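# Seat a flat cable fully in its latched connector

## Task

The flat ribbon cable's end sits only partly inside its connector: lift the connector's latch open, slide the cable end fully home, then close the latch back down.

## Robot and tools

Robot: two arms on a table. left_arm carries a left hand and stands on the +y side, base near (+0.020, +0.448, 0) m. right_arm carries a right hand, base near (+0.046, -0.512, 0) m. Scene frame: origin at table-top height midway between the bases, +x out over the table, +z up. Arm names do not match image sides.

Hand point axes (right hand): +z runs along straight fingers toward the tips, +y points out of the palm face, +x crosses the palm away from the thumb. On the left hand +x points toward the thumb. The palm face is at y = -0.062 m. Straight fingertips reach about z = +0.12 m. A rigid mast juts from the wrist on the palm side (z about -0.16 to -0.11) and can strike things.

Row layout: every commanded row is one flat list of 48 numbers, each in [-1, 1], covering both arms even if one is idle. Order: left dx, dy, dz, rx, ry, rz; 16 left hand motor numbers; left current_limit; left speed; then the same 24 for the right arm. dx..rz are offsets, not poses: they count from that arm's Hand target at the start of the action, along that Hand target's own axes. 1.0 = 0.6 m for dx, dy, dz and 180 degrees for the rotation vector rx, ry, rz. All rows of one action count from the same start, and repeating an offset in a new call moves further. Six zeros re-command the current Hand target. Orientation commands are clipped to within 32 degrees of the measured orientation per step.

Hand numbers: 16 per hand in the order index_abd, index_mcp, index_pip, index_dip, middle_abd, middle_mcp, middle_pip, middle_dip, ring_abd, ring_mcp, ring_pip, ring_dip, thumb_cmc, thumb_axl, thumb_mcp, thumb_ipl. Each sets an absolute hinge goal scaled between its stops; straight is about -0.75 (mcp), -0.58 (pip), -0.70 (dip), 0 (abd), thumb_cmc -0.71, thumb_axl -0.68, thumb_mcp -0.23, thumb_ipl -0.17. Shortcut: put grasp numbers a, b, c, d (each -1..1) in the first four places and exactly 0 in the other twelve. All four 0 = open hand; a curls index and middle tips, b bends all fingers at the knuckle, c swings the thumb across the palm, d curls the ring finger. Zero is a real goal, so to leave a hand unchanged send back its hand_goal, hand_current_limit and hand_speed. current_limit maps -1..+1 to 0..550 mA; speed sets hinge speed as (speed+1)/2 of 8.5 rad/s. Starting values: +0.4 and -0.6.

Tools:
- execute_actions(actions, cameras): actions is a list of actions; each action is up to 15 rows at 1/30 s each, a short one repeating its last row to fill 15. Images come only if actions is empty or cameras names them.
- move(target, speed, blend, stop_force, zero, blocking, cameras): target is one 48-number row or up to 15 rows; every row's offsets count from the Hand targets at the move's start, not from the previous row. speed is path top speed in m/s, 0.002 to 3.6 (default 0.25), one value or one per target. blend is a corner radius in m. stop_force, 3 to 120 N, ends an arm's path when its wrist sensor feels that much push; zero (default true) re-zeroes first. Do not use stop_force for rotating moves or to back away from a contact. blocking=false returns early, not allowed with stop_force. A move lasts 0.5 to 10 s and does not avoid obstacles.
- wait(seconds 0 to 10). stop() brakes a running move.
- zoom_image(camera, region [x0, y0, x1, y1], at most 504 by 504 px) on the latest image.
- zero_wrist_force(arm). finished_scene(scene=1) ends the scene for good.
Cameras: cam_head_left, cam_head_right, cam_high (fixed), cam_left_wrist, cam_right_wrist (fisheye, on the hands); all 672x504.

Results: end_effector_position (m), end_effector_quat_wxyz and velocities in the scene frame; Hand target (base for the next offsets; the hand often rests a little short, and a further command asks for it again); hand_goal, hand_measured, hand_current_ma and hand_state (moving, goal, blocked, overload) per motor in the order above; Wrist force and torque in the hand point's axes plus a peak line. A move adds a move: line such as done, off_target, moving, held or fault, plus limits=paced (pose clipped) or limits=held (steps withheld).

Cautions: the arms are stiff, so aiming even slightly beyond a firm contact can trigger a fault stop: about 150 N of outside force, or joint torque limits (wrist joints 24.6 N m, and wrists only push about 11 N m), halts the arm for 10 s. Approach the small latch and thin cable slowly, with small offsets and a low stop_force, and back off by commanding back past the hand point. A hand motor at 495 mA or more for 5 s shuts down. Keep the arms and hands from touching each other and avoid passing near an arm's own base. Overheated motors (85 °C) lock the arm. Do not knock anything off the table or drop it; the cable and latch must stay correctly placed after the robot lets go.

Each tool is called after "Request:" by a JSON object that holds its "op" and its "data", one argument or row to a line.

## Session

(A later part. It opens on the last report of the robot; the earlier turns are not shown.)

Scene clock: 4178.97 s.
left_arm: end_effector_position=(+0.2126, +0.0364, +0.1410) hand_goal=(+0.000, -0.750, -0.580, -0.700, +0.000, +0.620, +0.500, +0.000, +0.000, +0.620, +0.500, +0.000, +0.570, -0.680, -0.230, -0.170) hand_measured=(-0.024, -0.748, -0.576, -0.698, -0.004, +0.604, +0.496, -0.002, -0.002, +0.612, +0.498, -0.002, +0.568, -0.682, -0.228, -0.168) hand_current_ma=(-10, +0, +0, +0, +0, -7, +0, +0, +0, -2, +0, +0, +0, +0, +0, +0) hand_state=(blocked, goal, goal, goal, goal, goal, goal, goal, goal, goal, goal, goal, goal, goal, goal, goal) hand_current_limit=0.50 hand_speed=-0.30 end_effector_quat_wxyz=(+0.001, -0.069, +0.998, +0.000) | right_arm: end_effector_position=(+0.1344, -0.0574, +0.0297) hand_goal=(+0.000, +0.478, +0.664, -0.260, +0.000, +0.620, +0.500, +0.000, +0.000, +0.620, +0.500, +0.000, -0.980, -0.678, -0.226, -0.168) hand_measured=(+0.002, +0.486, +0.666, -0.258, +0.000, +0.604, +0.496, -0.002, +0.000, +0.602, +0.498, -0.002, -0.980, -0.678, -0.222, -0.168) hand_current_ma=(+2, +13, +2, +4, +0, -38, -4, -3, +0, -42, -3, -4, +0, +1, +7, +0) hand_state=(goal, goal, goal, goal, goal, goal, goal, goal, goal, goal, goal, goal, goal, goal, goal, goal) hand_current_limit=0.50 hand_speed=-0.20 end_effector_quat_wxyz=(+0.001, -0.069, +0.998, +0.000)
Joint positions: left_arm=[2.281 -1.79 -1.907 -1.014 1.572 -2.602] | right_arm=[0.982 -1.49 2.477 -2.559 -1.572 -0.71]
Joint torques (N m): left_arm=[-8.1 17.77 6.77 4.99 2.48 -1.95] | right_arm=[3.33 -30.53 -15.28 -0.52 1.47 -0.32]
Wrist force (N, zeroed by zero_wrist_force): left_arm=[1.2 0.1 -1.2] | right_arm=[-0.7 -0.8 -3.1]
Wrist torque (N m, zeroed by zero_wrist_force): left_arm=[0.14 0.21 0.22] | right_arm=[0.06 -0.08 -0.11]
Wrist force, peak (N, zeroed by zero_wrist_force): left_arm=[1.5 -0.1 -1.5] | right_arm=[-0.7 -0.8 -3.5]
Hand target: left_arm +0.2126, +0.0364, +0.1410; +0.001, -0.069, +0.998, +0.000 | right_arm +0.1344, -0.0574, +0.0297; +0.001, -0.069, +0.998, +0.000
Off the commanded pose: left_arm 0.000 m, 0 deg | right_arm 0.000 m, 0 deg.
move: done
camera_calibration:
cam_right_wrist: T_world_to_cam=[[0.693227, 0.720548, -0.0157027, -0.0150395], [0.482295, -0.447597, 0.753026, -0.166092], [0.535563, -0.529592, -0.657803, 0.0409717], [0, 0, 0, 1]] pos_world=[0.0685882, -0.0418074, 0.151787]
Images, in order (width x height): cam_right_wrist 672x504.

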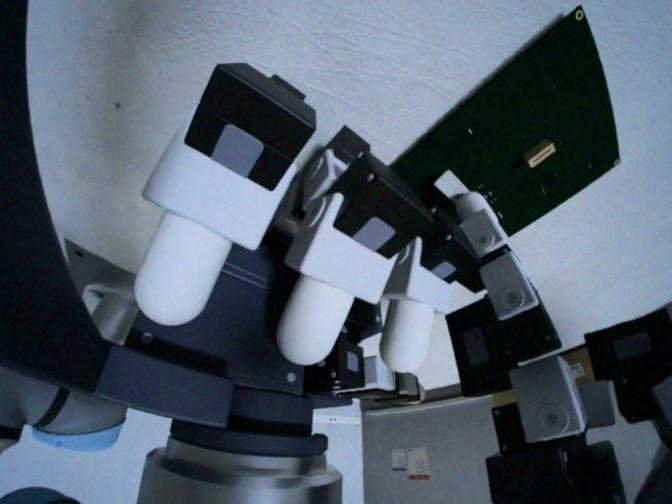

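Request:
{"op": "move", "data": {
  "target": [
    [-0.00167,0,-0.00917,0,0,0,0,-0.75,-0.58,-0.7,0,0.62,0.5,0.001,0,0.62,0.5,0.001,0.571,-0.68,-0.23,-0.17,0.5,-0.3,0,0,0,0,0,0,0,0.479,0.664,-0.26,0,0.62,0.5,0.001,0,0.62,0.5,0.001,-0.98,-0.678,-0.226,-0.168,0.5,-0.2],
    [-0.00833,0,-0.00583,0,0,0,0,-0.75,-0.58,-0.7,0,0.62,0.5,0.001,0,0.62,0.5,0.001,0.571,-0.68,-0.23,-0.17,0.5,-0.3,0,0,0,0,0,0,0,0.479,0.664,-0.26,0,0.62,0.5,0.001,0,0.62,0.5,0.001,-0.98,-0.678,-0.226,-0.168,0.5,-0.2]
  ],
  "speed": 0.02,
  "blend": [0.002, 0],
  "cameras": ["cam_right_wrist"]
}}

Request:
{"op": "zoom_image", "data": {
  "camera": "cam_right_wrist",
  "region": [430, 170, 510, 250]
}}

Scene clock: 4193.33 s.
left_arm: end_effector_position=(+0.2173, +0.0371, +0.1446) hand_goal=(+0.000, -0.750, -0.580, -0.700, +0.000, +0.620, +0.500, +0.000, +0.000, +0.620, +0.500, +0.000, +0.570, -0.680, -0.230, -0.170) hand_measured=(-0.020, -0.748, -0.578, -0.698, -0.004, +0.604, +0.496, -0.002, -0.002, +0.612, +0.498, -0.002, +0.568, -0.682, -0.228, -0.168) hand_current_ma=(-7, +0, +0, +0, +0, -7, +0, +0, +0, -2, +0, +0, +0, +0, +0, +0) hand_state=(blocked, goal, goal, goal, goal, goal, goal, goal, goal, goal, goal, goal, goal, goal, goal, goal) hand_current_limit=0.50 hand_speed=-0.30 end_effector_quat_wxyz=(+0.001, -0.069, +0.998, +0.000) | right_arm: end_effector_position=(+0.1344, -0.0574, +0.0297) hand_goal=(+0.000, +0.478, +0.664, -0.260, +0.000, +0.620, +0.500, +0.000, +0.000, +0.620, +0.500, +0.000, -0.980, -0.678, -0.226, -0.168) hand_measured=(+0.002, +0.486, +0.666, -0.258, +0.000, +0.604, +0.496, -0.002, +0.000, +0.602, +0.498, -0.002, -0.980, -0.678, -0.222, -0.168) hand_current_ma=(+2, +13, +2, +4, +0, -38, -4, -3, +0, -42, -3, -4, +0, +1, +7, +0) hand_state=(goal, goal, goal, goal, goal, goal, goal, goal, goal, goal, goal, goal, goal, goal, goal, goal) hand_current_limit=0.50 hand_speed=-0.20 end_effector_quat_wxyz=(+0.001, -0.069, +0.998, +0.000)
Joint positions: left_arm=[2.288 -1.788 -1.898 -1.024 1.572 -2.594] | right_arm=[0.982 -1.49 2.477 -2.559 -1.572 -0.71]
Joint torques (N m): left_arm=[8.89 18.03 30.54 4.67 2.22 1.72] | right_arm=[3.35 -26.9 -13.61 -0.69 1.49 -0.34]
Wrist force (N, zeroed by zero_wrist_force): left_arm=[0.6 -0.1 -1.1] | right_arm=[-1.0 -0.8 -2.9]
Wrist torque (N m, zeroed by zero_wrist_force): left_arm=[0.09 0.09 0.05] | right_arm=[0.03 -0.05 -0.13]
Wrist force, peak (N, zeroed by zero_wrist_force): left_arm=[1.4 -0.2 -1.5] | right_arm=[-1.0 -0.9 -3.7]
Hand target: left_arm +0.2175, +0.0371, +0.1445; +0.001, -0.069, +0.998, +0.000 | right_arm +0.1344, -0.0574, +0.0297; +0.001, -0.069, +0.998, +0.000
Off the commanded pose: left_arm 0.000 m, 0 deg | right_arm 0.000 m, 0 deg.
move: done
camera_calibration:
cam_right_wrist: T_world_to_cam=[[0.693227, 0.720548, -0.0157027, -0.0150395], [0.482295, -0.447597, 0.753026, -0.166092], [0.535563, -0.529592, -0.657803, 0.0409717], [0, 0, 0, 1]] pos_world=[0.0685882, -0.0418074, 0.151787]
Images, in order (width x height): cam_right_wrist 672x504.

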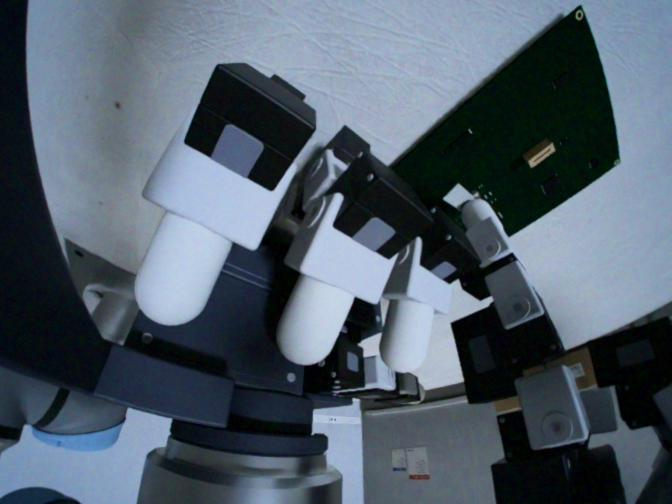

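Scaled by 6.300 from the camera's 672x504 image, which has a finer 960x720 frame.

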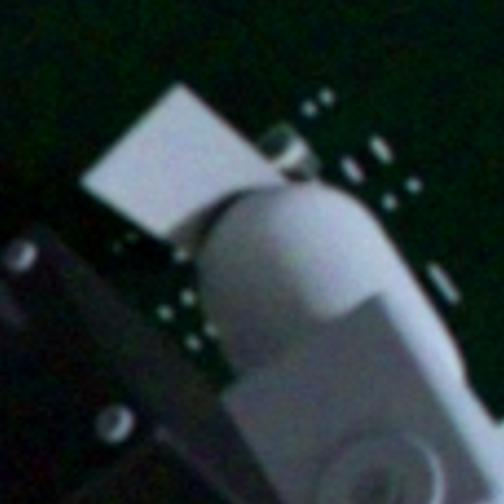

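Request:
{"op": "move", "data": {
  "target": [
    [0,0,0.00833,0,0,0,0,-0.75,-0.58,-0.7,0,0.62,0.5,0.001,0,0.62,0.5,0.001,0.571,-0.68,-0.23,-0.17,0.5,-0.3,0,0,0,0,0,0,0,0.479,0.664,-0.26,0,0.62,0.5,0.001,0,0.62,0.5,0.001,-0.98,-0.678,-0.226,-0.168,0.5,-0.2]
  ],
  "speed": 0.01,
  "stop_force": 5,
  "zero": false,
  "cameras": ["cam_right_wrist"]
}}

Request:
{"op": "zoom_image", "data": {
  "camera": "cam_right_wrist",
  "region": [430, 170, 510, 250]
}}

Scene clock: 4201.93 s.
left_arm: end_effector_position=(+0.2176, +0.0371, +0.1404) hand_goal=(+0.000, -0.750, -0.580, -0.700, +0.000, +0.620, +0.500, +0.000, +0.000, +0.620, +0.500, +0.000, +0.570, -0.680, -0.230, -0.170) hand_measured=(-0.022, -0.746, -0.578, -0.698, -0.004, +0.604, +0.496, -0.002, -0.002, +0.612, +0.498, -0.002, +0.568, -0.682, -0.228, -0.168) hand_current_ma=(-8, +1, +0, +0, +0, -7, +0, +0, +0, -2, +0, +0, +0, +0, +0, +0) hand_state=(blocked, goal, goal, goal, goal, goal, goal, goal, goal, goal, goal, goal, goal, goal, goal, goal) hand_current_limit=0.50 hand_speed=-0.30 end_effector_quat_wxyz=(+0.001, -0.069, +0.998, +0.000) | right_arm: end_effector_position=(+0.1344, -0.0574, +0.0297) hand_goal=(+0.000, +0.478, +0.664, -0.260, +0.000, +0.620, +0.500, +0.000, +0.000, +0.620, +0.500, +0.000, -0.980, -0.678, -0.226, -0.168) hand_measured=(+0.002, +0.486, +0.666, -0.258, +0.000, +0.604, +0.496, -0.002, +0.000, +0.602, +0.498, -0.002, -0.980, -0.678, -0.222, -0.168) hand_current_ma=(+2, +13, +2, +4, +0, -38, -4, -3, +0, -42, -3, -4, +0, +1, +7, +0) hand_state=(goal, goal, goal, goal, goal, goal, goal, goal, goal, goal, goal, goal, goal, goal, goal, goal) hand_current_limit=0.50 hand_speed=-0.20 end_effector_quat_wxyz=(+0.001, -0.069, +0.998, +0.000)
Joint positions: left_arm=[2.289 -1.794 -1.904 -1.013 1.572 -2.594] | right_arm=[0.982 -1.49 2.477 -2.559 -1.572 -0.71]
Joint torques (N m): left_arm=[7.96 38.84 29.13 0.23 -0.88 1.78] | right_arm=[3.57 -23.93 -11.59 -0.95 1.35 -0.35]
Wrist force (N, zeroed by zero_wrist_force): left_arm=[0.9 0.0 -5.3] | right_arm=[-0.8 -0.8 -3.3]
Wrist torque (N m, zeroed by zero_wrist_force): left_arm=[0.43 0.23 0.08] | right_arm=[0.08 -0.05 -0.12]
Wrist force, peak (N, zeroed by zero_wrist_force): left_arm=[0.8 0.0 -7.8] | right_arm=[-1.1 -0.9 -3.8]
Hand target: left_arm +0.2176, +0.0371, +0.1404; +0.001, -0.069, +0.998, +0.000 (not the last commanded pose) | right_arm +0.1344, -0.0574, +0.0297; +0.001, -0.069, +0.998, +0.000
Off the commanded pose: left_arm 0.001 m, 0 deg | right_arm 0.000 m, 0 deg.
move: contact (left_arm)
camera_calibration:
cam_right_wrist: T_world_to_cam=[[0.693227, 0.720548, -0.0157027, -0.0150395], [0.482295, -0.447597, 0.753026, -0.166092], [0.535563, -0.529592, -0.657803, 0.0409717], [0, 0, 0, 1]] pos_world=[0.0685882, -0.0418074, 0.151787]
Images, in order (width x height): cam_right_wrist 672x504.

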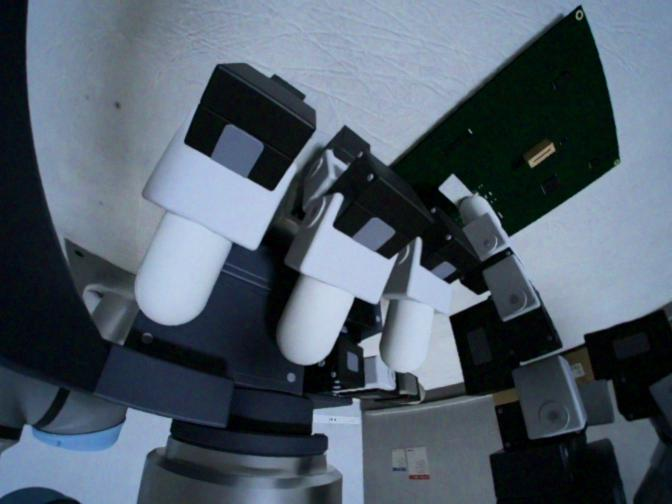

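Scaled by 6.300 from the camera's 672x504 image, which has a finer 960x720 frame.

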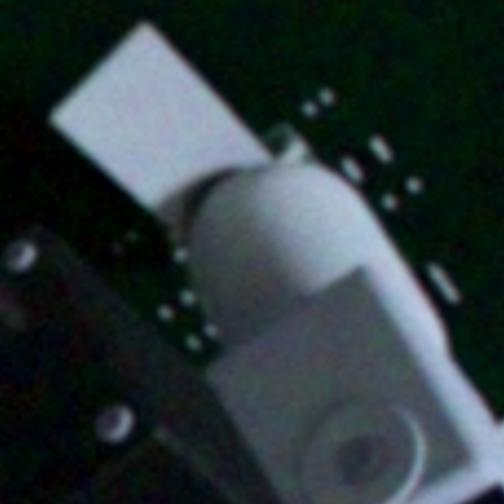

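Request:
{"op": "move", "data": {
  "target": [
    [0,0,-0.0055,0,0,0,0,-0.75,-0.58,-0.7,0,0.62,0.5,0.001,0,0.62,0.5,0.001,0.571,-0.68,-0.23,-0.17,0.5,-0.3,0,0,0,0,0,0,0,0.479,0.664,-0.26,0,0.62,0.5,0.001,0,0.62,0.5,0.001,-0.98,-0.678,-0.226,-0.168,0.5,-0.2],
    [-0.00667,0,-0.0055,0,0,0,0,-0.75,-0.58,-0.7,0,0.62,0.5,0.001,0,0.62,0.5,0.001,0.571,-0.68,-0.23,-0.17,0.5,-0.3,0,0,0,0,0,0,0,0.479,0.664,-0.26,0,0.62,0.5,0.001,0,0.62,0.5,0.001,-0.98,-0.678,-0.226,-0.168,0.5,-0.2]
  ],
  "speed": 0.02,
  "blend": [0, 0]
}}

Request:
{"op": "move", "data": {
  "target": [
    [0,0,0.012,0,0,0,0,-0.75,-0.58,-0.7,0,0.62,0.5,0.001,0,0.62,0.5,0.001,0.571,-0.68,-0.23,-0.17,0.5,-0.3,0,0,0,0,0,0,0,0.479,0.664,-0.26,0,0.62,0.5,0.001,0,0.62,0.5,0.001,-0.98,-0.678,-0.226,-0.168,0.5,-0.2]
  ],
  "speed": 0.005,
  "stop_force": 6,
  "zero": false,
  "cameras": ["cam_right_wrist"]
}}

Request:
{"op": "zoom_image", "data": {
  "camera": "cam_right_wrist",
  "region": [430, 170, 510, 250]
}}

Scene clock: 4215.53 s.
left_arm: end_effector_position=(+0.2213, +0.0377, +0.1437) hand_goal=(+0.000, -0.750, -0.580, -0.700, +0.000, +0.620, +0.500, +0.000, +0.000, +0.620, +0.500, +0.000, +0.570, -0.680, -0.230, -0.170) hand_measured=(-0.008, -0.746, -0.578, -0.698, -0.004, +0.604, +0.496, -0.002, -0.002, +0.612, +0.498, -0.002, +0.568, -0.682, -0.228, -0.168) hand_current_ma=(-1, +1, +0, +0, +0, -7, +0, +0, +0, -2, +0, +0, +0, +0, +0, +0) hand_state=(goal, goal, goal, goal, goal, goal, goal, goal, goal, goal, goal, goal, goal, goal, goal, goal) hand_current_limit=0.50 hand_speed=-0.30 end_effector_quat_wxyz=(+0.001, -0.069, +0.998, +0.000) | right_arm: end_effector_position=(+0.1344, -0.0574, +0.0297) hand_goal=(+0.000, +0.478, +0.664, -0.260, +0.000, +0.620, +0.500, +0.000, +0.000, +0.620, +0.500, +0.000, -0.980, -0.678, -0.226, -0.168) hand_measured=(+0.002, +0.486, +0.666, -0.258, +0.000, +0.604, +0.496, -0.002, +0.000, +0.602, +0.498, -0.002, -0.980, -0.678, -0.222, -0.168) hand_current_ma=(+2, +13, +2, +4, +0, -38, -4, -3, +0, -42, -3, -4, +0, +1, +7, +0) hand_state=(goal, goal, goal, goal, goal, goal, goal, goal, goal, goal, goal, goal, goal, goal, goal, goal) hand_current_limit=0.50 hand_speed=-0.20 end_effector_quat_wxyz=(+0.001, -0.069, +0.998, +0.000)
Joint positions: left_arm=[2.295 -1.792 -1.896 -1.023 1.572 -2.587] | right_arm=[0.982 -1.49 2.477 -2.559 -1.572 -0.71]
Joint torques (N m): left_arm=[8.25 17.2 30.22 0.19 -1.04 1.83] | right_arm=[3.5 -20.93 -9.82 -1.02 1.42 -0.37]
Wrist force (N, zeroed by zero_wrist_force): left_arm=[0.0 0.0 -0.7] | right_arm=[-0.6 -0.7 -3.4]
Wrist torque (N m, zeroed by zero_wrist_force): left_arm=[0.09 0.04 0.00] | right_arm=[0.09 -0.09 -0.09]
Wrist force, peak (N, zeroed by zero_wrist_force): left_arm=[0.9 -0.1 -5.5] | right_arm=[-0.7 -0.8 -3.6]
Hand target: left_arm +0.2215, +0.0377, +0.1437; +0.001, -0.069, +0.998, +0.000 | right_arm +0.1344, -0.0574, +0.0297; +0.001, -0.069, +0.998, +0.000
Off the commanded pose: left_arm 0.000 m, 0 deg | right_arm 0.000 m, 0 deg.
move: done

Scene clock: 4217.77 s.
left_arm: end_effector_position=(+0.2215, +0.0377, +0.1391) hand_goal=(+0.000, -0.750, -0.580, -0.700, +0.000, +0.620, +0.500, +0.000, +0.000, +0.620, +0.500, +0.000, +0.570, -0.680, -0.230, -0.170) hand_measured=(-0.012, -0.746, -0.578, -0.698, -0.004, +0.604, +0.496, -0.002, -0.002, +0.612, +0.498, -0.002, +0.568, -0.682, -0.228, -0.168) hand_current_ma=(-3, +1, +0, +0, +0, -7, +0, +0, +0, -2, +0, +0, +0, +0, +0, +0) hand_state=(goal, goal, goal, goal, goal, goal, goal, goal, goal, goal, goal, goal, goal, goal, goal, goal) hand_current_limit=0.50 hand_speed=-0.30 end_effector_quat_wxyz=(+0.001, -0.069, +0.998, +0.000) | right_arm: end_effector_position=(+0.1344, -0.0574, +0.0297) hand_goal=(+0.000, +0.478, +0.664, -0.260, +0.000, +0.620, +0.500, +0.000, +0.000, +0.620, +0.500, +0.000, -0.980, -0.678, -0.226, -0.168) hand_measured=(+0.002, +0.486, +0.666, -0.258, +0.000, +0.604, +0.496, -0.002, +0.000, +0.602, +0.498, -0.002, -0.980, -0.678, -0.222, -0.168) hand_current_ma=(+2, +13, +2, +4, +0, -38, -4, -3, +0, -42, -3, -4, +0, +1, +7, +0) hand_state=(goal, goal, goal, goal, goal, goal, goal, goal, goal, goal, goal, goal, goal, goal, goal, goal) hand_current_limit=0.50 hand_speed=-0.20 end_effector_quat_wxyz=(+0.001, -0.069, +0.998, +0.000)
Joint positions: left_arm=[2.295 -1.798 -1.902 -1.011 1.572 -2.587] | right_arm=[0.982 -1.49 2.477 -2.559 -1.572 -0.71]
Joint torques (N m): left_arm=[8.85 37.22 28.15 0.15 -1.34 1.69] | right_arm=[3.23 -19.45 -9.26 -1.1 1.35 -0.37]
Wrist force (N, zeroed by zero_wrist_force): left_arm=[0.2 -0.1 -6.9] | right_arm=[-0.7 -0.6 -3.3]
Wrist torque (N m, zeroed by zero_wrist_force): left_arm=[0.55 0.25 0.02] | right_arm=[0.10 -0.08 -0.10]
Wrist force, peak (N, zeroed by zero_wrist_force): left_arm=[0.4 -0.2 -9.3] | right_arm=[-1.0 -0.7 -3.5]
Hand target: left_arm +0.2215, +0.0377, +0.1391; +0.001, -0.069, +0.998, +0.000 (not the last commanded pose) | right_arm +0.1344, -0.0574, +0.0297; +0.001, -0.069, +0.998, +0.000
Off the commanded pose: left_arm 0.003 m, 0 deg | right_arm 0.000 m, 0 deg.
move: contact (left_arm)
camera_calibration:
cam_right_wrist: T_world_to_cam=[[0.693227, 0.720548, -0.0157027, -0.0150395], [0.482295, -0.447597, 0.753026, -0.166092], [0.535563, -0.529592, -0.657803, 0.0409717], [0, 0, 0, 1]] pos_world=[0.0685882, -0.0418074, 0.151787]
Images, in order (width x height): cam_right_wrist 672x504.

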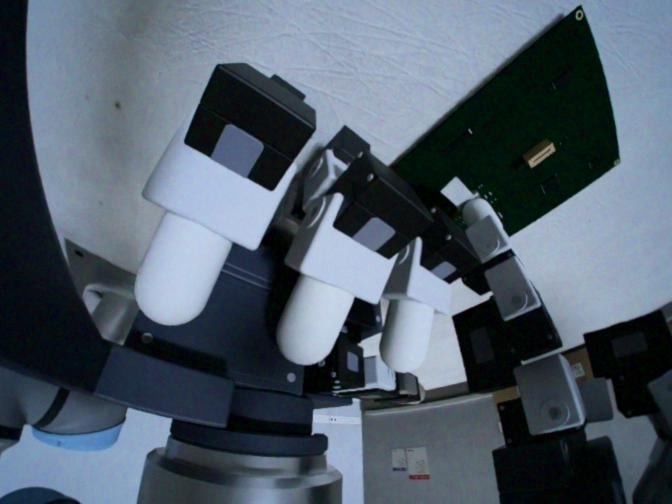

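Scaled by 6.300 from the camera's 672x504 image, which has a finer 960x720 frame.

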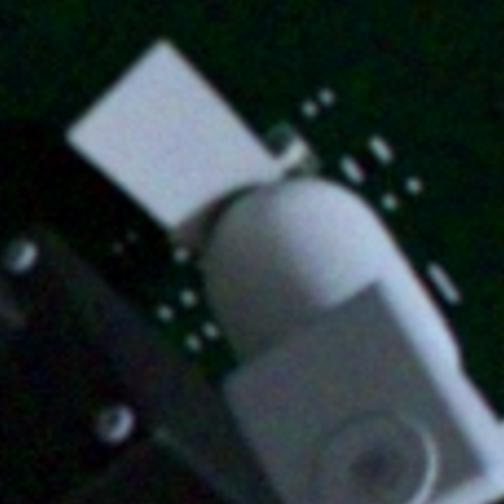

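Request:
{"op": "move", "data": {
  "target": [
    [0,0,-0.0045,0,0,0,0,-0.75,-0.58,-0.7,0,0.62,0.5,0.001,0,0.62,0.5,0.001,0.571,-0.68,-0.23,-0.17,0.5,-0.3,0,0,0,0,0,0,0,0.479,0.664,-0.26,0,0.62,0.5,0.001,0,0.62,0.5,0.001,-0.98,-0.678,-0.226,-0.168,0.5,-0.2],
    [0.00333,0,-0.0045,0,0,0,0,-0.75,-0.58,-0.7,0,0.62,0.5,0.001,0,0.62,0.5,0.001,0.571,-0.68,-0.23,-0.17,0.5,-0.3,0,0,0,0,0,0,0,0.479,0.664,-0.26,0,0.62,0.5,0.001,0,0.62,0.5,0.001,-0.98,-0.678,-0.226,-0.168,0.5,-0.2]
  ],
  "speed": 0.02,
  "blend": [0, 0]
}}

Request:
{"op": "move", "data": {
  "target": [
    [0,0,0.012,0,0,0,0,-0.75,-0.58,-0.7,0,0.62,0.5,0.001,0,0.62,0.5,0.001,0.571,-0.68,-0.23,-0.17,0.5,-0.3,0,0,0,0,0,0,0,0.479,0.664,-0.26,0,0.62,0.5,0.001,0,0.62,0.5,0.001,-0.98,-0.678,-0.226,-0.168,0.5,-0.2]
  ],
  "speed": 0.005,
  "stop_force": 6,
  "zero": false
}}

Scene clock: 4232.70 s.
left_arm: end_effector_position=(+0.2197, +0.0374, +0.1418) hand_goal=(+0.000, -0.750, -0.580, -0.700, +0.000, +0.620, +0.500, +0.000, +0.000, +0.620, +0.500, +0.000, +0.570, -0.680, -0.230, -0.170) hand_measured=(+0.012, -0.746, -0.578, -0.698, -0.004, +0.604, +0.496, -0.002, -0.002, +0.612, +0.498, -0.002, +0.568, -0.682, -0.228, -0.168) hand_current_ma=(+3, +1, +0, +0, +0, -7, +0, +0, +0, -2, +0, +0, +0, +0, +0, +0) hand_state=(goal, goal, goal, goal, goal, goal, goal, goal, goal, goal, goal, goal, goal, goal, goal, goal) hand_current_limit=0.50 hand_speed=-0.30 end_effector_quat_wxyz=(+0.001, -0.069, +0.998, +0.000) | right_arm: end_effector_position=(+0.1344, -0.0574, +0.0297) hand_goal=(+0.000, +0.478, +0.664, -0.260, +0.000, +0.620, +0.500, +0.000, +0.000, +0.620, +0.500, +0.000, -0.980, -0.678, -0.226, -0.168) hand_measured=(+0.002, +0.486, +0.666, -0.258, +0.000, +0.604, +0.496, -0.002, +0.000, +0.602, +0.498, -0.002, -0.980, -0.678, -0.222, -0.168) hand_current_ma=(+2, +13, +2, +4, +0, -38, -4, -3, +0, -42, -3, -4, +0, +1, +7, +0) hand_state=(goal, goal, goal, goal, goal, goal, goal, goal, goal, goal, goal, goal, goal, goal, goal, goal) hand_current_limit=0.50 hand_speed=-0.20 end_effector_quat_wxyz=(+0.001, -0.069, +0.998, +0.000)
Joint positions: left_arm=[2.292 -1.793 -1.9 -1.018 1.572 -2.59] | right_arm=[0.982 -1.49 2.477 -2.559 -1.572 -0.71]
Joint torques (N m): left_arm=[-9.74 39.58 7.92 0.07 -1.08 -2.04] | right_arm=[3.46 -16.96 -9.35 -1.17 1.34 -0.26]
Wrist force (N, zeroed by zero_wrist_force): left_arm=[-0.9 0.1 -0.3] | right_arm=[-0.1 -0.6 -3.4]
Wrist torque (N m, zeroed by zero_wrist_force): left_arm=[0.08 -0.07 0.05] | right_arm=[0.13 -0.06 -0.06]
Wrist force, peak (N, zeroed by zero_wrist_force): left_arm=[0.3 -0.1 -7.1] | right_arm=[-0.3 -0.7 -3.7]
Hand target: left_arm +0.2195, +0.0374, +0.1418; +0.001, -0.069, +0.998, +0.000 | right_arm +0.1344, -0.0574, +0.0297; +0.001, -0.069, +0.998, +0.000
Off the commanded pose: left_arm 0.000 m, 0 deg | right_arm 0.000 m, 0 deg.
move: done

Scene clock: 4234.53 s.
left_arm: end_effector_position=(+0.2196, +0.0374, +0.1392) hand_goal=(+0.000, -0.750, -0.580, -0.700, +0.000, +0.620, +0.500, +0.000, +0.000, +0.620, +0.500, +0.000, +0.570, -0.680, -0.230, -0.170) hand_measured=(+0.004, -0.746, -0.578, -0.698, -0.004, +0.604, +0.496, -0.002, -0.002, +0.612, +0.498, -0.002, +0.568, -0.682, -0.228, -0.168) hand_current_ma=(+0, +1, +0, +0, +0, -7, +0, +0, +0, -2, +0, +0, +0, +0, +0, +0) hand_state=(goal, goal, goal, goal, goal, goal, goal, goal, goal, goal, goal, goal, goal, goal, goal, goal) hand_current_limit=0.50 hand_speed=-0.30 end_effector_quat_wxyz=(+0.001, -0.069, +0.998, +0.000) | right_arm: end_effector_position=(+0.1344, -0.0574, +0.0297) hand_goal=(+0.000, +0.478, +0.664, -0.260, +0.000, +0.620, +0.500, +0.000, +0.000, +0.620, +0.500, +0.000, -0.980, -0.678, -0.226, -0.168) hand_measured=(+0.002, +0.486, +0.666, -0.258, +0.000, +0.604, +0.496, -0.002, +0.000, +0.602, +0.498, -0.002, -0.980, -0.678, -0.222, -0.168) hand_current_ma=(+2, +13, +2, +4, +0, -38, -4, -3, +0, -42, -3, -4, +0, +1, +7, +0) hand_state=(goal, goal, goal, goal, goal, goal, goal, goal, goal, goal, goal, goal, goal, goal, goal, goal) hand_current_limit=0.50 hand_speed=-0.20 end_effector_quat_wxyz=(+0.001, -0.069, +0.998, +0.000)
Joint positions: left_arm=[2.292 -1.797 -1.904 -1.011 1.572 -2.59] | right_arm=[0.982 -1.49 2.477 -2.559 -1.572 -0.71]
Joint torques (N m): left_arm=[-7.51 36.92 28.92 -0.17 -0.7 -2.32] | right_arm=[3.81 -15.59 -9.3 -1.23 1.25 -0.23]
Wrist force (N, zeroed by zero_wrist_force): left_arm=[-0.3 -0.1 -6.6] | right_arm=[0.0 -0.9 -3.4]
Wrist torque (N m, zeroed by zero_wrist_force): left_arm=[0.54 0.13 0.10] | right_arm=[0.08 -0.08 -0.07]
Wrist force, peak (N, zeroed by zero_wrist_force): left_arm=[-0.3 -0.3 -9.1] | right_arm=[-0.4 -1.0 -3.7]
Hand target: left_arm +0.2196, +0.0374, +0.1392; +0.001, -0.069, +0.998, +0.000 (not the last commanded pose) | right_arm +0.1344, -0.0574, +0.0297; +0.001, -0.069, +0.998, +0.000
Off the commanded pose: left_arm 0.005 m, 0 deg | right_arm 0.000 m, 0 deg.
move: contact (left_arm)

Request:
{"op": "move", "data": {
  "target": [
    [0.0033,0,-0.0122,0,0,0,0,-0.75,-0.58,-0.7,0,0.62,0.5,0.001,0,0.62,0.5,0.001,0.571,-0.68,-0.23,-0.17,0.5,-0.3,0,0,0,0,0,0,0,0.479,0.664,-0.26,0,0.62,0.5,0.001,0,0.62,0.5,0.001,-0.98,-0.678,-0.226,-0.168,0.5,-0.2],
    [-0.00167,0,-0.0255,0,0,0,0,-0.75,-0.58,-0.7,0,0.62,0.5,0.001,0,0.62,0.5,0.001,0.571,-0.68,-0.23,-0.17,0.5,-0.3,0,0,0,0,0,0,0,0.479,0.664,-0.26,0,0.62,0.5,0.001,0,0.62,0.5,0.001,-0.98,-0.678,-0.226,-0.168,0.5,-0.2],
    [-0.015,0,-0.033,0,0,0,0,-0.75,-0.58,-0.7,0,0.62,0.5,0.001,0,0.62,0.5,0.001,0.571,-0.68,-0.23,-0.17,0.5,-0.3,0,0,0,0,0,0,0,0.479,0.664,-0.26,0,0.62,0.5,0.001,0,0.62,0.5,0.001,-0.98,-0.678,-0.226,-0.168,0.5,-0.2],
    [-0.0333,0,-0.0347,0,0,0,0,-0.75,-0.58,-0.7,0,0.62,0.5,0.001,0,0.62,0.5,0.001,0.571,-0.68,-0.23,-0.17,0.5,-0.3,0,0,0,0,0,0,0,0.479,0.664,-0.26,0,0.62,0.5,0.001,0,0.62,0.5,0.001,-0.98,-0.678,-0.226,-0.168,0.5,-0.2],
    [-0.06,0,-0.0355,0,0,0,0,-0.75,-0.58,-0.7,0,0.62,0.5,0.001,0,0.62,0.5,0.001,0.571,-0.68,-0.23,-0.17,0.5,-0.3,0,0,0,0,0,0,0,0.479,0.664,-0.26,0,0.62,0.5,0.001,0,0.62,0.5,0.001,-0.98,-0.678,-0.226,-0.168,0.5,-0.2]
  ],
  "speed": 0.04,
  "blend": [0.002,0.002,0.002,0.002,0],
  "cameras": ["cam_right_wrist"]
}}

Request:
{"op": "zoom_image", "data": {
  "camera": "cam_right_wrist",
  "region": [445, 180, 505, 240]
}}

Request:
{"op": "zoom_image", "data": {
  "camera": "cam_right_wrist",
  "region": [450, 185, 490, 219]
}}

Scene clock: 4245.53 s.
left_arm: end_effector_position=(+0.2550, +0.0424, +0.1605) hand_goal=(+0.000, -0.750, -0.580, -0.700, +0.000, +0.620, +0.500, +0.000, +0.000, +0.620, +0.500, +0.000, +0.570, -0.680, -0.230, -0.170) hand_measured=(+0.002, -0.746, -0.578, -0.698, -0.004, +0.604, +0.496, -0.002, -0.002, +0.612, +0.498, -0.002, +0.568, -0.682, -0.228, -0.168) hand_current_ma=(+0, +1, +0, +0, +0, -7, +0, +0, +0, -2, +0, +0, +0, +0, +0, +0) hand_state=(goal, goal, goal, goal, goal, goal, goal, goal, goal, goal, goal, goal, goal, goal, goal, goal) hand_current_limit=0.50 hand_speed=-0.30 end_effector_quat_wxyz=(+0.001, -0.069, +0.998, +0.000) | right_arm: end_effector_position=(+0.1344, -0.0574, +0.0297) hand_goal=(+0.000, +0.478, +0.664, -0.260, +0.000, +0.620, +0.500, +0.000, +0.000, +0.620, +0.500, +0.000, -0.980, -0.678, -0.226, -0.168) hand_measured=(+0.002, +0.486, +0.666, -0.258, +0.000, +0.604, +0.496, -0.002, +0.000, +0.602, +0.498, -0.002, -0.980, -0.678, -0.222, -0.168) hand_current_ma=(+2, +12, +2, +4, +0, -38, -4, -3, +0, -42, -3, -4, +0, +1, +7, +0) hand_state=(goal, goal, goal, goal, goal, goal, goal, goal, goal, goal, goal, goal, goal, goal, goal, goal) hand_current_limit=0.50 hand_speed=-0.20 end_effector_quat_wxyz=(+0.001, -0.069, +0.998, +0.000)
Joint positions: left_arm=[2.348 -1.796 -1.841 -1.073 1.572 -2.534] | right_arm=[0.982 -1.49 2.477 -2.559 -1.572 -0.71]
Joint torques (N m): left_arm=[8.85 18.73 31.64 0.24 -1.53 1.62] | right_arm=[3.72 -13.44 -9.45 -1.5 1.2 -0.14]
Wrist force (N, zeroed by zero_wrist_force): left_arm=[0.1 -0.1 0.2] | right_arm=[0.8 -1.2 -4.2]
Wrist torque (N m, zeroed by zero_wrist_force): left_arm=[0.04 -0.02 0.00] | right_arm=[0.15 -0.08 -0.01]
Wrist force, peak (N, zeroed by zero_wrist_force): left_arm=[-0.4 0.0 -6.7] | right_arm=[1.1 -1.5 -4.4]
Hand target: left_arm +0.2552, +0.0424, +0.1605; +0.001, -0.069, +0.998, +0.000 | right_arm +0.1344, -0.0574, +0.0297; +0.001, -0.069, +0.998, +0.000
Off the commanded pose: left_arm 0.000 m, 0 deg | right_arm 0.000 m, 0 deg.
move: done
camera_calibration:
cam_right_wrist: T_world_to_cam=[[0.693227, 0.720548, -0.0157027, -0.0150395], [0.482295, -0.447597, 0.753026, -0.166092], [0.535563, -0.529592, -0.657803, 0.0409717], [0, 0, 0, 1]] pos_world=[0.0685882, -0.0418074, 0.151787]
Images, in order (width x height): cam_right_wrist 672x504.

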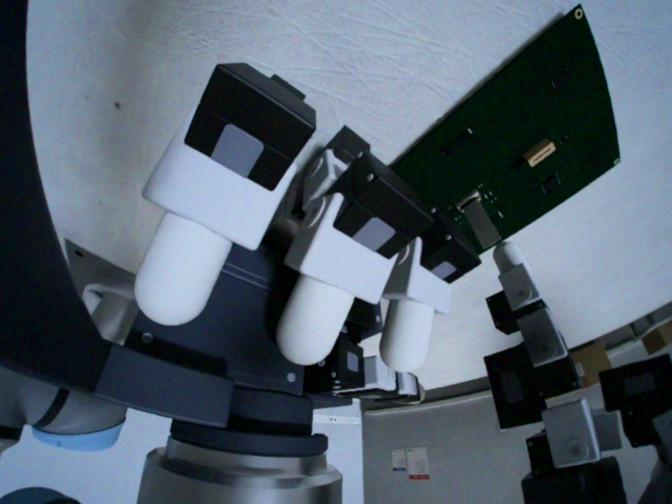

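Scaled by 8.400 from the camera's 672x504 image, which has a finer 960x720 frame.

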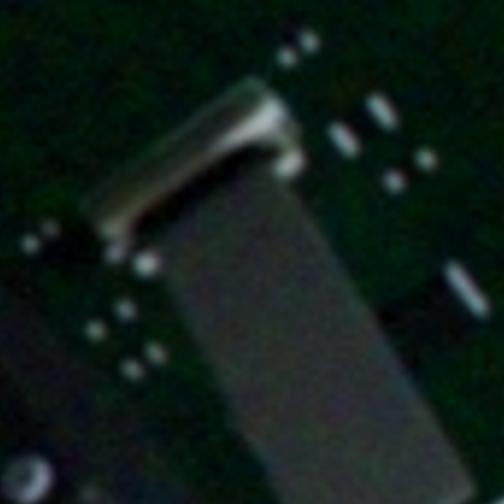

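Scaled by 12.600 from the camera's 672x504 image, which has a finer 960x720 frame.

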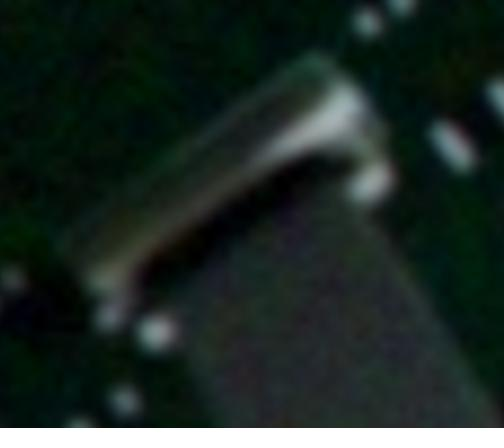

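Request:
{"op": "execute_actions", "data": {
  "actions": [],
  "cameras": ["cam_right_wrist","cam_left_wrist"]
}}

Request:
{"op": "zoom_image", "data": {
  "camera": "cam_right_wrist",
  "region": [430, 160, 510, 220]
}}

Scene clock: 4267.37 s.
left_arm: end_effector_position=(+0.2552, +0.0424, +0.1605) hand_goal=(+0.000, -0.750, -0.580, -0.700, +0.000, +0.620, +0.500, +0.000, +0.000, +0.620, +0.500, +0.000, +0.570, -0.680, -0.230, -0.170) hand_measured=(+0.002, -0.746, -0.578, -0.698, -0.004, +0.604, +0.496, -0.002, -0.002, +0.612, +0.498, -0.002, +0.568, -0.682, -0.228, -0.168) hand_current_ma=(+0, +1, +0, +0, +0, -7, +0, +0, +0, -2, +0, +0, +0, +0, +0, +0) hand_state=(goal, goal, goal, goal, goal, goal, goal, goal, goal, goal, goal, goal, goal, goal, goal, goal) hand_current_limit=0.50 hand_speed=-0.30 end_effector_quat_wxyz=(+0.001, -0.069, +0.998, +0.000) | right_arm: end_effector_position=(+0.1344, -0.0574, +0.0297) hand_goal=(+0.000, +0.478, +0.664, -0.260, +0.000, +0.620, +0.500, +0.000, +0.000, +0.620, +0.500, +0.000, -0.980, -0.678, -0.226, -0.168) hand_measured=(+0.002, +0.486, +0.666, -0.258, +0.000, +0.604, +0.496, -0.002, +0.000, +0.602, +0.498, -0.002, -0.980, -0.678, -0.222, -0.168) hand_current_ma=(+2, +12, +2, +4, +0, -38, -4, -3, +0, -42, -3, -4, +0, +1, +7, +0) hand_state=(goal, goal, goal, goal, goal, goal, goal, goal, goal, goal, goal, goal, goal, goal, goal, goal) hand_current_limit=0.50 hand_speed=-0.20 end_effector_quat_wxyz=(+0.001, -0.069, +0.998, +0.000)
Joint positions: left_arm=[2.349 -1.796 -1.841 -1.073 1.572 -2.534] | right_arm=[0.982 -1.49 2.477 -2.559 -1.572 -0.71]
Joint velocities: within noise
Joint torques (N m): left_arm=[7.91 19.31 31.58 0.22 -1.53 1.66] | right_arm=[3.73 -13.22 -9.52 -1.56 1.23 -0.15]
Motor temperatures (°C): left_arm=[23 26 24 34 30 33] | right_arm=[25 26 27 29 30 32]
Wrist force (N, zeroed by zero_wrist_force): left_arm=[0.0 -0.2 0.4] | right_arm=[0.7 -1.3 -4.4]
Wrist torque (N m, zeroed by zero_wrist_force): left_arm=[0.01 0.00 -0.01] | right_arm=[0.16 -0.06 -0.02]
Wrist force, peak (N, zeroed by zero_wrist_force): left_arm=[0.1 -0.3 0.5] | right_arm=[0.7 -1.6 -4.6]
Hand target: left_arm +0.2552, +0.0424, +0.1605; +0.001, -0.069, +0.998, +0.000 | right_arm +0.1344, -0.0574, +0.0297; +0.001, -0.069, +0.998, +0.000
Off the commanded pose: left_arm 0.000 m, 0 deg | right_arm 0.000 m, 0 deg.
camera_calibration:
cam_left_wrist: T_world_to_cam=[[0.850131, -0.525209, -0.0378524, -0.216681], [-0.315458, -0.565535, 0.762008, -0.0707719], [-0.421621, -0.635866, -0.64646, 0.362425], [0, 0, 0, 1]] pos_world=[0.314688, 0.0766264, 0.28002]
cam_right_wrist: T_world_to_cam=[[0.693227, 0.720548, -0.0157027, -0.0150395], [0.482295, -0.447597, 0.753026, -0.166092], [0.535563, -0.529592, -0.657803, 0.0409717], [0, 0, 0, 1]] pos_world=[0.0685882, -0.0418074, 0.151787]
Images, in order (width x height): cam_left_wrist 672x504, cam_right_wrist 672x504.

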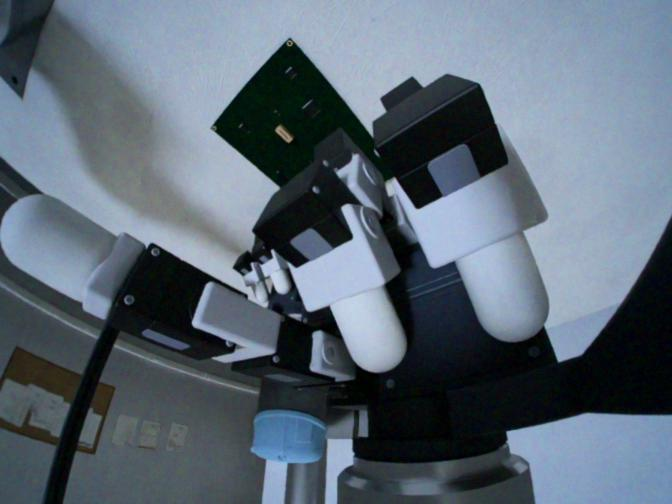

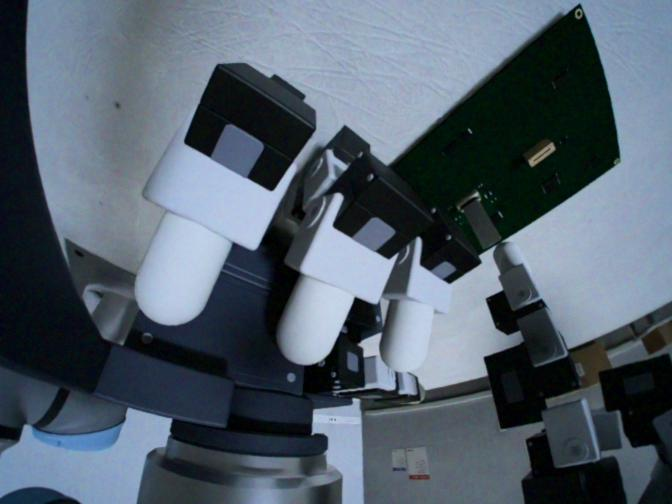

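Scaled by 6.300 from the camera's 672x504 image, which has a finer 960x720 frame.

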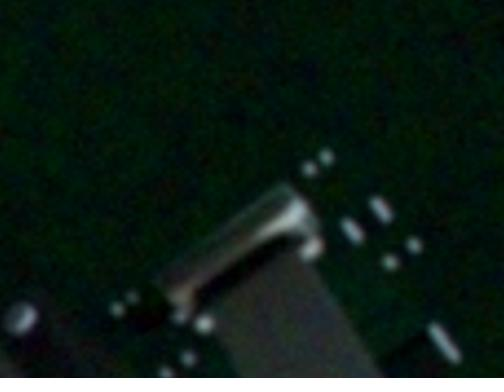

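Request:
{"op": "move", "data": {
  "target": [
    [0,0,-0.0992,0,0,0, 0,-0.75,-0.58,-0.7,0,0.62,0.5,0.001,0,0.62,0.5,0.001,0.571,-0.68,-0.23,-0.17,0.5,-0.3, 0,0,-0.0667,0,0,0, 0,0.479,0.664,-0.26,0,0.62,0.5,0.001,0,0.62,0.5,0.001,-0.98,-0.678,-0.226,-0.168,0.5,-0.2],
    [0.0802,0.2714,-0.0992,0,0,0, 0,-0.75,-0.58,-0.7,0,0.62,0.5,0.001,0,0.62,0.5,0.001,0.571,-0.68,-0.23,-0.17,0.5,-0.3, 0,0,-0.2338,0,0,0, 0,0.479,0.664,-0.26,0,0.62,0.5,0.001,0,0.62,0.5,0.001,-0.98,-0.678,-0.226,-0.168,0.5,-0.2]
  ],
  "speed": 0.12,
  "blend": 0.02
}}

Scene clock: 4283.03 s.
left_arm: end_effector_position=(+0.1849, +0.1969, +0.2199) hand_goal=(+0.000, -0.750, -0.580, -0.700, +0.000, +0.620, +0.500, +0.000, +0.000, +0.620, +0.500, +0.000, +0.570, -0.680, -0.230, -0.170) hand_measured=(+0.002, -0.746, -0.578, -0.698, -0.004, +0.604, +0.496, -0.002, -0.002, +0.612, +0.498, -0.002, +0.568, -0.682, -0.228, -0.168) hand_current_ma=(+0, +0, +0, +0, +0, -7, +0, +0, +0, -2, +0, +0, +0, +0, +0, +0) hand_state=(goal, goal, goal, goal, goal, goal, goal, goal, goal, goal, goal, goal, goal, goal, goal, goal) hand_current_limit=0.50 hand_speed=-0.30 end_effector_quat_wxyz=(+0.001, -0.069, +0.998, +0.000) | right_arm: end_effector_position=(+0.1341, -0.0575, +0.1699) hand_goal=(+0.000, +0.478, +0.664, -0.260, +0.000, +0.620, +0.500, +0.000, +0.000, +0.620, +0.500, +0.000, -0.980, -0.678, -0.226, -0.168) hand_measured=(+0.002, +0.472, +0.666, -0.258, +0.000, +0.604, +0.496, -0.002, +0.000, +0.602, +0.498, -0.002, -0.980, -0.678, -0.222, -0.168) hand_current_ma=(+2, -8, +2, +4, +0, -38, -4, -3, +0, -42, -3, -4, +0, +1, +7, +0) hand_state=(goal, goal, goal, goal, goal, goal, goal, goal, goal, goal, goal, goal, goal, goal, goal, goal) hand_current_limit=0.50 hand_speed=-0.20 end_effector_quat_wxyz=(+0.001, -0.069, +0.998, +0.000)
Joint positions: left_arm=[2.492 -1.312 -2.151 -1.248 1.572 -2.39] | right_arm=[0.983 -1.808 2.275 -2.039 -1.572 -0.71]
Joint torques (N m): left_arm=[8.12 22.61 11.58 0.43 -1.62 1.65] | right_arm=[-10.06 -25.4 -27.87 -0.19 -1.12 -2.19]
Wrist force (N, zeroed by zero_wrist_force): left_arm=[0.0 -0.2 0.0] | right_arm=[0.2 -1.0 -0.6]
Wrist torque (N m, zeroed by zero_wrist_force): left_arm=[0.05 0.00 -0.01] | right_arm=[-0.06 -0.02 -0.02]
Wrist force, peak (N, zeroed by zero_wrist_force): left_arm=[0.0 -0.2 1.4] | right_arm=[0.6 -1.2 -4.7]
Hand target: left_arm +0.1849, +0.1970, +0.2199; +0.001, -0.069, +0.998, +0.000 | right_arm +0.1342, -0.0575, +0.1699; +0.001, -0.069, +0.998, +0.000
Off the commanded pose: left_arm 0.000 m, 0 deg | right_arm 0.000 m, 0 deg.
move: done

Request:
{"op": "move", "data": {
  "target": [
    [0,0,0,0,0,0, 0,-0.75,-0.58,-0.7,0,0.62,0.5,0.001,0,0.62,0.5,0.001,0.571,-0.68,-0.23,-0.17,0.5,-0.3, 0.0104,-0.2193,-0.0015,0,0,0, 0,0.479,0.664,-0.26,0,0.62,0.5,0.001,0,0.62,0.5,0.001,-0.98,-0.678,-0.226,-0.168,0.5,-0.2],
    [0,0,0,0,0,0, 0,-0.75,-0.58,-0.7,0,0.62,0.5,0.001,0,0.62,0.5,0.001,0.571,-0.68,-0.23,-0.17,0.5,-0.3, -0.1372,-0.2848,-0.0668,0,0,0, 0,0.479,0.664,-0.26,0,0.62,0.5,0.001,0,0.62,0.5,0.001,-0.98,-0.678,-0.226,-0.168,0.5,-0.2]
  ],
  "speed": 0.15,
  "blend": 0.02
}}

Request:
{"op": "move", "data": {
  "target": [0,0,0,0,0,0, 0,-0.75,-0.58,-0.7,0,0.62,0.5,0.001,0,0.62,0.5,0.001,0.571,-0.68,-0.23,-0.17,0.5,-0.3, 0,0,0,0,0,-0.5, 0,0.479,0.664,-0.26,0,0.62,0.5,0.001,0,0.62,0.5,0.001,-0.98,-0.678,-0.226,-0.168,0.5,-0.2],
  "speed": 0.3
}}

Scene clock: 4292.63 s.
left_arm: end_effector_position=(+0.1849, +0.1970, +0.2199) hand_goal=(+0.000, -0.750, -0.580, -0.700, +0.000, +0.620, +0.500, +0.000, +0.000, +0.620, +0.500, +0.000, +0.570, -0.680, -0.230, -0.170) hand_measured=(+0.002, -0.746, -0.578, -0.698, -0.004, +0.604, +0.496, -0.002, -0.002, +0.612, +0.498, -0.002, +0.568, -0.682, -0.228, -0.168) hand_current_ma=(+0, +0, +0, +0, +0, -7, +0, +0, +0, -2, +0, +0, +0, +0, +0, +0) hand_state=(goal, goal, goal, goal, goal, goal, goal, goal, goal, goal, goal, goal, goal, goal, goal, goal) hand_current_limit=0.50 hand_speed=-0.30 end_effector_quat_wxyz=(+0.001, -0.069, +0.998, +0.000) | right_arm: end_effector_position=(+0.2391, -0.2155, +0.2100) hand_goal=(+0.000, +0.478, +0.664, -0.260, +0.000, +0.620, +0.500, +0.000, +0.000, +0.620, +0.500, +0.000, -0.980, -0.678, -0.226, -0.168) hand_measured=(+0.002, +0.472, +0.666, -0.258, +0.000, +0.604, +0.496, -0.002, +0.000, +0.602, +0.498, -0.002, -0.980, -0.678, -0.222, -0.168) hand_current_ma=(+2, -8, +2, +4, +0, -38, -4, -3, +0, -42, -3, -4, +0, +1, +7, +0) hand_state=(goal, goal, goal, goal, goal, goal, goal, goal, goal, goal, goal, goal, goal, goal, goal, goal) hand_current_limit=0.50 hand_speed=-0.20 end_effector_quat_wxyz=(+0.001, -0.069, +0.998, +0.000)
Joint positions: left_arm=[2.492 -1.312 -2.151 -1.248 1.572 -2.39] | right_arm=[0.334 -2.178 2.363 -1.758 -1.571 -1.358]
Joint torques (N m): left_arm=[8.75 21.09 9.7 0.51 -1.64 1.99] | right_arm=[-8.8 15.51 -30.71 -0.39 2.32 -2.02]
Wrist force (N, zeroed by zero_wrist_force): left_arm=[-0.1 -0.2 0.1] | right_arm=[0.0 -1.3 -0.5]
Wrist torque (N m, zeroed by zero_wrist_force): left_arm=[0.03 0.01 -0.02] | right_arm=[-0.15 0.00 0.18]
Wrist force, peak (N, zeroed by zero_wrist_force): left_arm=[-0.4 -0.1 0.1] | right_arm=[-0.1 -1.8 -1.0]
Hand target: left_arm +0.1849, +0.1970, +0.2199; +0.001, -0.069, +0.998, +0.000 | right_arm +0.2392, -0.2155, +0.2100; +0.001, -0.069, +0.998, +0.000
Off the commanded pose: left_arm 0.000 m, 0 deg | right_arm 0.000 m, 0 deg.
move: done

Scene clock: 4296.00 s.
left_arm: end_effector_position=(+0.1849, +0.1970, +0.2199) hand_goal=(+0.000, -0.750, -0.580, -0.700, +0.000, +0.620, +0.500, +0.000, +0.000, +0.620, +0.500, +0.000, +0.570, -0.680, -0.230, -0.170) hand_measured=(+0.002, -0.746, -0.578, -0.698, -0.004, +0.604, +0.496, -0.002, -0.002, +0.612, +0.498, -0.002, +0.568, -0.682, -0.228, -0.168) hand_current_ma=(+0, +0, +0, +0, +0, -7, +0, +0, +0, -2, +0, +0, +0, +0, +0, +0) hand_state=(goal, goal, goal, goal, goal, goal, goal, goal, goal, goal, goal, goal, goal, goal, goal, goal) hand_current_limit=0.50 hand_speed=-0.30 end_effector_quat_wxyz=(+0.001, -0.069, +0.998, +0.000) | right_arm: end_effector_position=(+0.2392, -0.2155, +0.2100) hand_goal=(+0.000, +0.478, +0.664, -0.260, +0.000, +0.620, +0.500, +0.000, +0.000, +0.620, +0.500, +0.000, -0.980, -0.678, -0.226, -0.168) hand_measured=(+0.002, +0.472, +0.666, -0.258, +0.000, +0.604, +0.496, -0.002, +0.000, +0.602, +0.498, -0.002, -0.980, -0.678, -0.222, -0.168) hand_current_ma=(+2, -8, +2, +4, +0, -38, -4, -3, +0, -42, -3, -4, +0, +1, +7, +0) hand_state=(goal, goal, goal, goal, goal, goal, goal, goal, goal, goal, goal, goal, goal, goal, goal, goal) hand_current_limit=0.50 hand_speed=-0.20 end_effector_quat_wxyz=(-0.001, +0.754, -0.657, +0.000)
Joint positions: left_arm=[2.492 -1.312 -2.151 -1.248 1.572 -2.39] | right_arm=[0.437 -1.783 2.144 -1.933 -1.571 -2.826]
Joint torques (N m): left_arm=[8.19 21.56 11.04 0.49 -1.63 2.04] | right_arm=[10.9 0.47 -29.12 -5.51 2.21 -1.94]
Wrist force (N, zeroed by zero_wrist_force): left_arm=[0.1 -0.1 0.1] | right_arm=[-0.3 -1.1 -0.8]
Wrist torque (N m, zeroed by zero_wrist_force): left_arm=[0.04 -0.01 -0.01] | right_arm=[-0.05 0.04 0.10]
Wrist force, peak (N, zeroed by zero_wrist_force): left_arm=[-0.1 0.1 0.3] | right_arm=[-0.2 -1.6 -0.9]
Hand target: left_arm +0.1849, +0.1970, +0.2199; +0.001, -0.069, +0.998, +0.000 | right_arm +0.2392, -0.2155, +0.2100; -0.001, +0.754, -0.657, +0.000
Off the commanded pose: left_arm 0.000 m, 0 deg | right_arm 0.000 m, 0 deg.
move: done

Request:
{"op": "move", "data": {
  "target": [0,0,0,0,0,0, 0,-0.75,-0.58,-0.7,0,0.62,0.5,0.001,0,0.62,0.5,0.001,0.571,-0.68,-0.23,-0.17,0.5,-0.3, -0.1479,0.0048,0.275,0,0,0, 0,0.479,0.664,-0.26,0,0.62,0.5,0.001,0,0.62,0.5,0.001,-0.98,-0.678,-0.226,-0.168,0.5,-0.2],
  "speed": 0.1,
  "cameras": ["cam_right_wrist"]
}}

Request:
{"op": "zoom_image", "data": {
  "camera": "cam_right_wrist",
  "region": [430, 165, 500, 225]
}}

Request:
{"op": "zoom_image", "data": {
  "camera": "cam_right_wrist",
  "region": [444, 180, 480, 216]
}}

Scene clock: 4305.77 s.
left_arm: end_effector_position=(+0.1849, +0.1970, +0.2199) hand_goal=(+0.000, -0.750, -0.580, -0.700, +0.000, +0.620, +0.500, +0.000, +0.000, +0.620, +0.500, +0.000, +0.570, -0.680, -0.230, -0.170) hand_measured=(+0.002, -0.746, -0.578, -0.698, -0.004, +0.604, +0.496, -0.002, -0.002, +0.612, +0.498, -0.002, +0.568, -0.682, -0.228, -0.168) hand_current_ma=(+0, +0, +0, +0, +0, -7, +0, +0, +0, -2, +0, +0, +0, +0, +0, +0) hand_state=(goal, goal, goal, goal, goal, goal, goal, goal, goal, goal, goal, goal, goal, goal, goal, goal) hand_current_limit=0.50 hand_speed=-0.30 end_effector_quat_wxyz=(+0.001, -0.069, +0.998, +0.000) | right_arm: end_effector_position=(+0.2244, -0.1279, +0.0452) hand_goal=(+0.000, +0.478, +0.664, -0.260, +0.000, +0.620, +0.500, +0.000, +0.000, +0.620, +0.500, +0.000, -0.980, -0.678, -0.226, -0.168) hand_measured=(+0.002, +0.472, +0.666, -0.258, +0.000, +0.604, +0.496, -0.002, +0.000, +0.602, +0.498, -0.002, -0.980, -0.678, -0.222, -0.168) hand_current_ma=(+2, -8, +2, +4, +0, -38, -4, -3, +0, -42, -3, -4, +0, +1, +7, +0) hand_state=(goal, goal, goal, goal, goal, goal, goal, goal, goal, goal, goal, goal, goal, goal, goal, goal) hand_current_limit=0.50 hand_speed=-0.20 end_effector_quat_wxyz=(-0.001, +0.754, -0.657, +0.000)
Joint positions: left_arm=[2.492 -1.312 -2.151 -1.248 1.572 -2.39] | right_arm=[0.64 -1.359 2.243 -2.456 -1.571 -2.624]
Joint torques (N m): left_arm=[8.58 22.01 10.33 0.34 -1.89 1.98] | right_arm=[11.88 -11.87 -22.26 -5.42 -1.27 1.92]
Wrist force (N, zeroed by zero_wrist_force): left_arm=[0.0 -0.2 0.2] | right_arm=[0.3 -1.2 -0.5]
Wrist torque (N m, zeroed by zero_wrist_force): left_arm=[0.03 0.00 -0.02] | right_arm=[-0.10 -0.03 -0.05]
Wrist force, peak (N, zeroed by zero_wrist_force): left_arm=[-0.3 -0.1 0.4] | right_arm=[-0.7 -1.5 -1.0]
Hand target: left_arm +0.1849, +0.1970, +0.2199; +0.001, -0.069, +0.998, +0.000 | right_arm +0.2244, -0.1278, +0.0451; -0.001, +0.754, -0.657, +0.000
Off the commanded pose: left_arm 0.000 m, 0 deg | right_arm 0.000 m, 0 deg.
move: done
camera_calibration:
cam_right_wrist: T_world_to_cam=[[-0.720556, 0.693164, -0.0179352, 0.287376], [0.445716, 0.482834, 0.753796, -0.125506], [0.531165, 0.535159, -0.656863, 0.102796], [0, 0, 0, 1]] pos_world=[0.208409, -0.193612, 0.167283]
Images, in order (width x height): cam_right_wrist 672x504.

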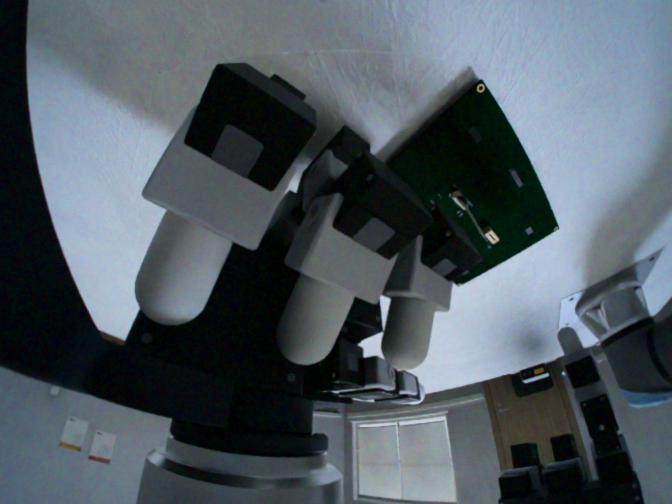

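Scaled by 7.200 from the camera's 672x504 image, which has a finer 960x720 frame.

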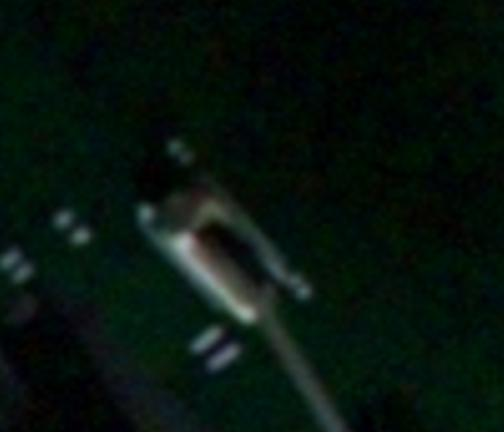

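Scaled by 14.000 from the camera's 672x504 image, which has a finer 960x720 frame.

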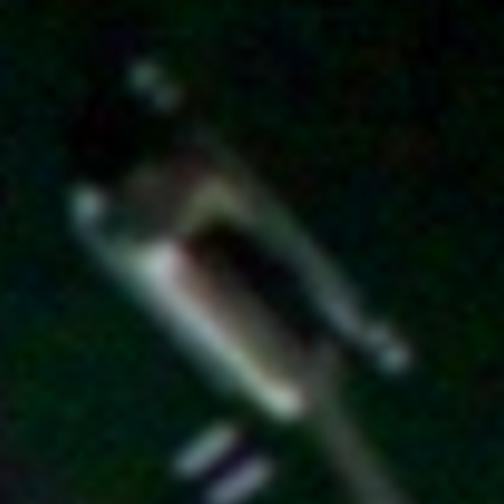

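Request:
{"op": "zoom_image", "data": {
  "camera": "cam_right_wrist",
  "region": [436, 176, 512, 252]
}}

Request:
{"op": "zoom_image", "data": {
  "camera": "cam_right_wrist",
  "region": [446, 186, 474, 214]
}}

Scaled by 6.632 from the camera's 672x504 image, which has a finer 960x720 frame.

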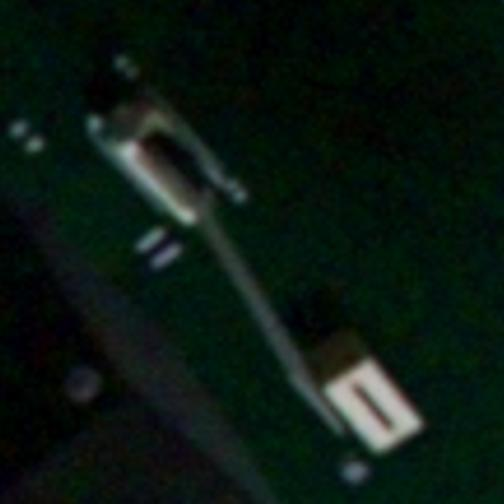

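Scaled by 18.000 from the camera's 672x504 image, which has a finer 960x720 frame.

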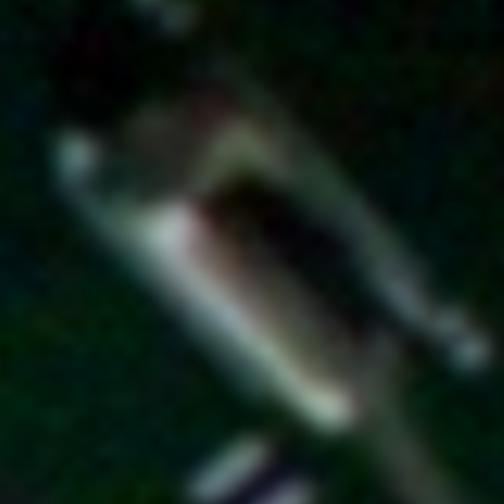

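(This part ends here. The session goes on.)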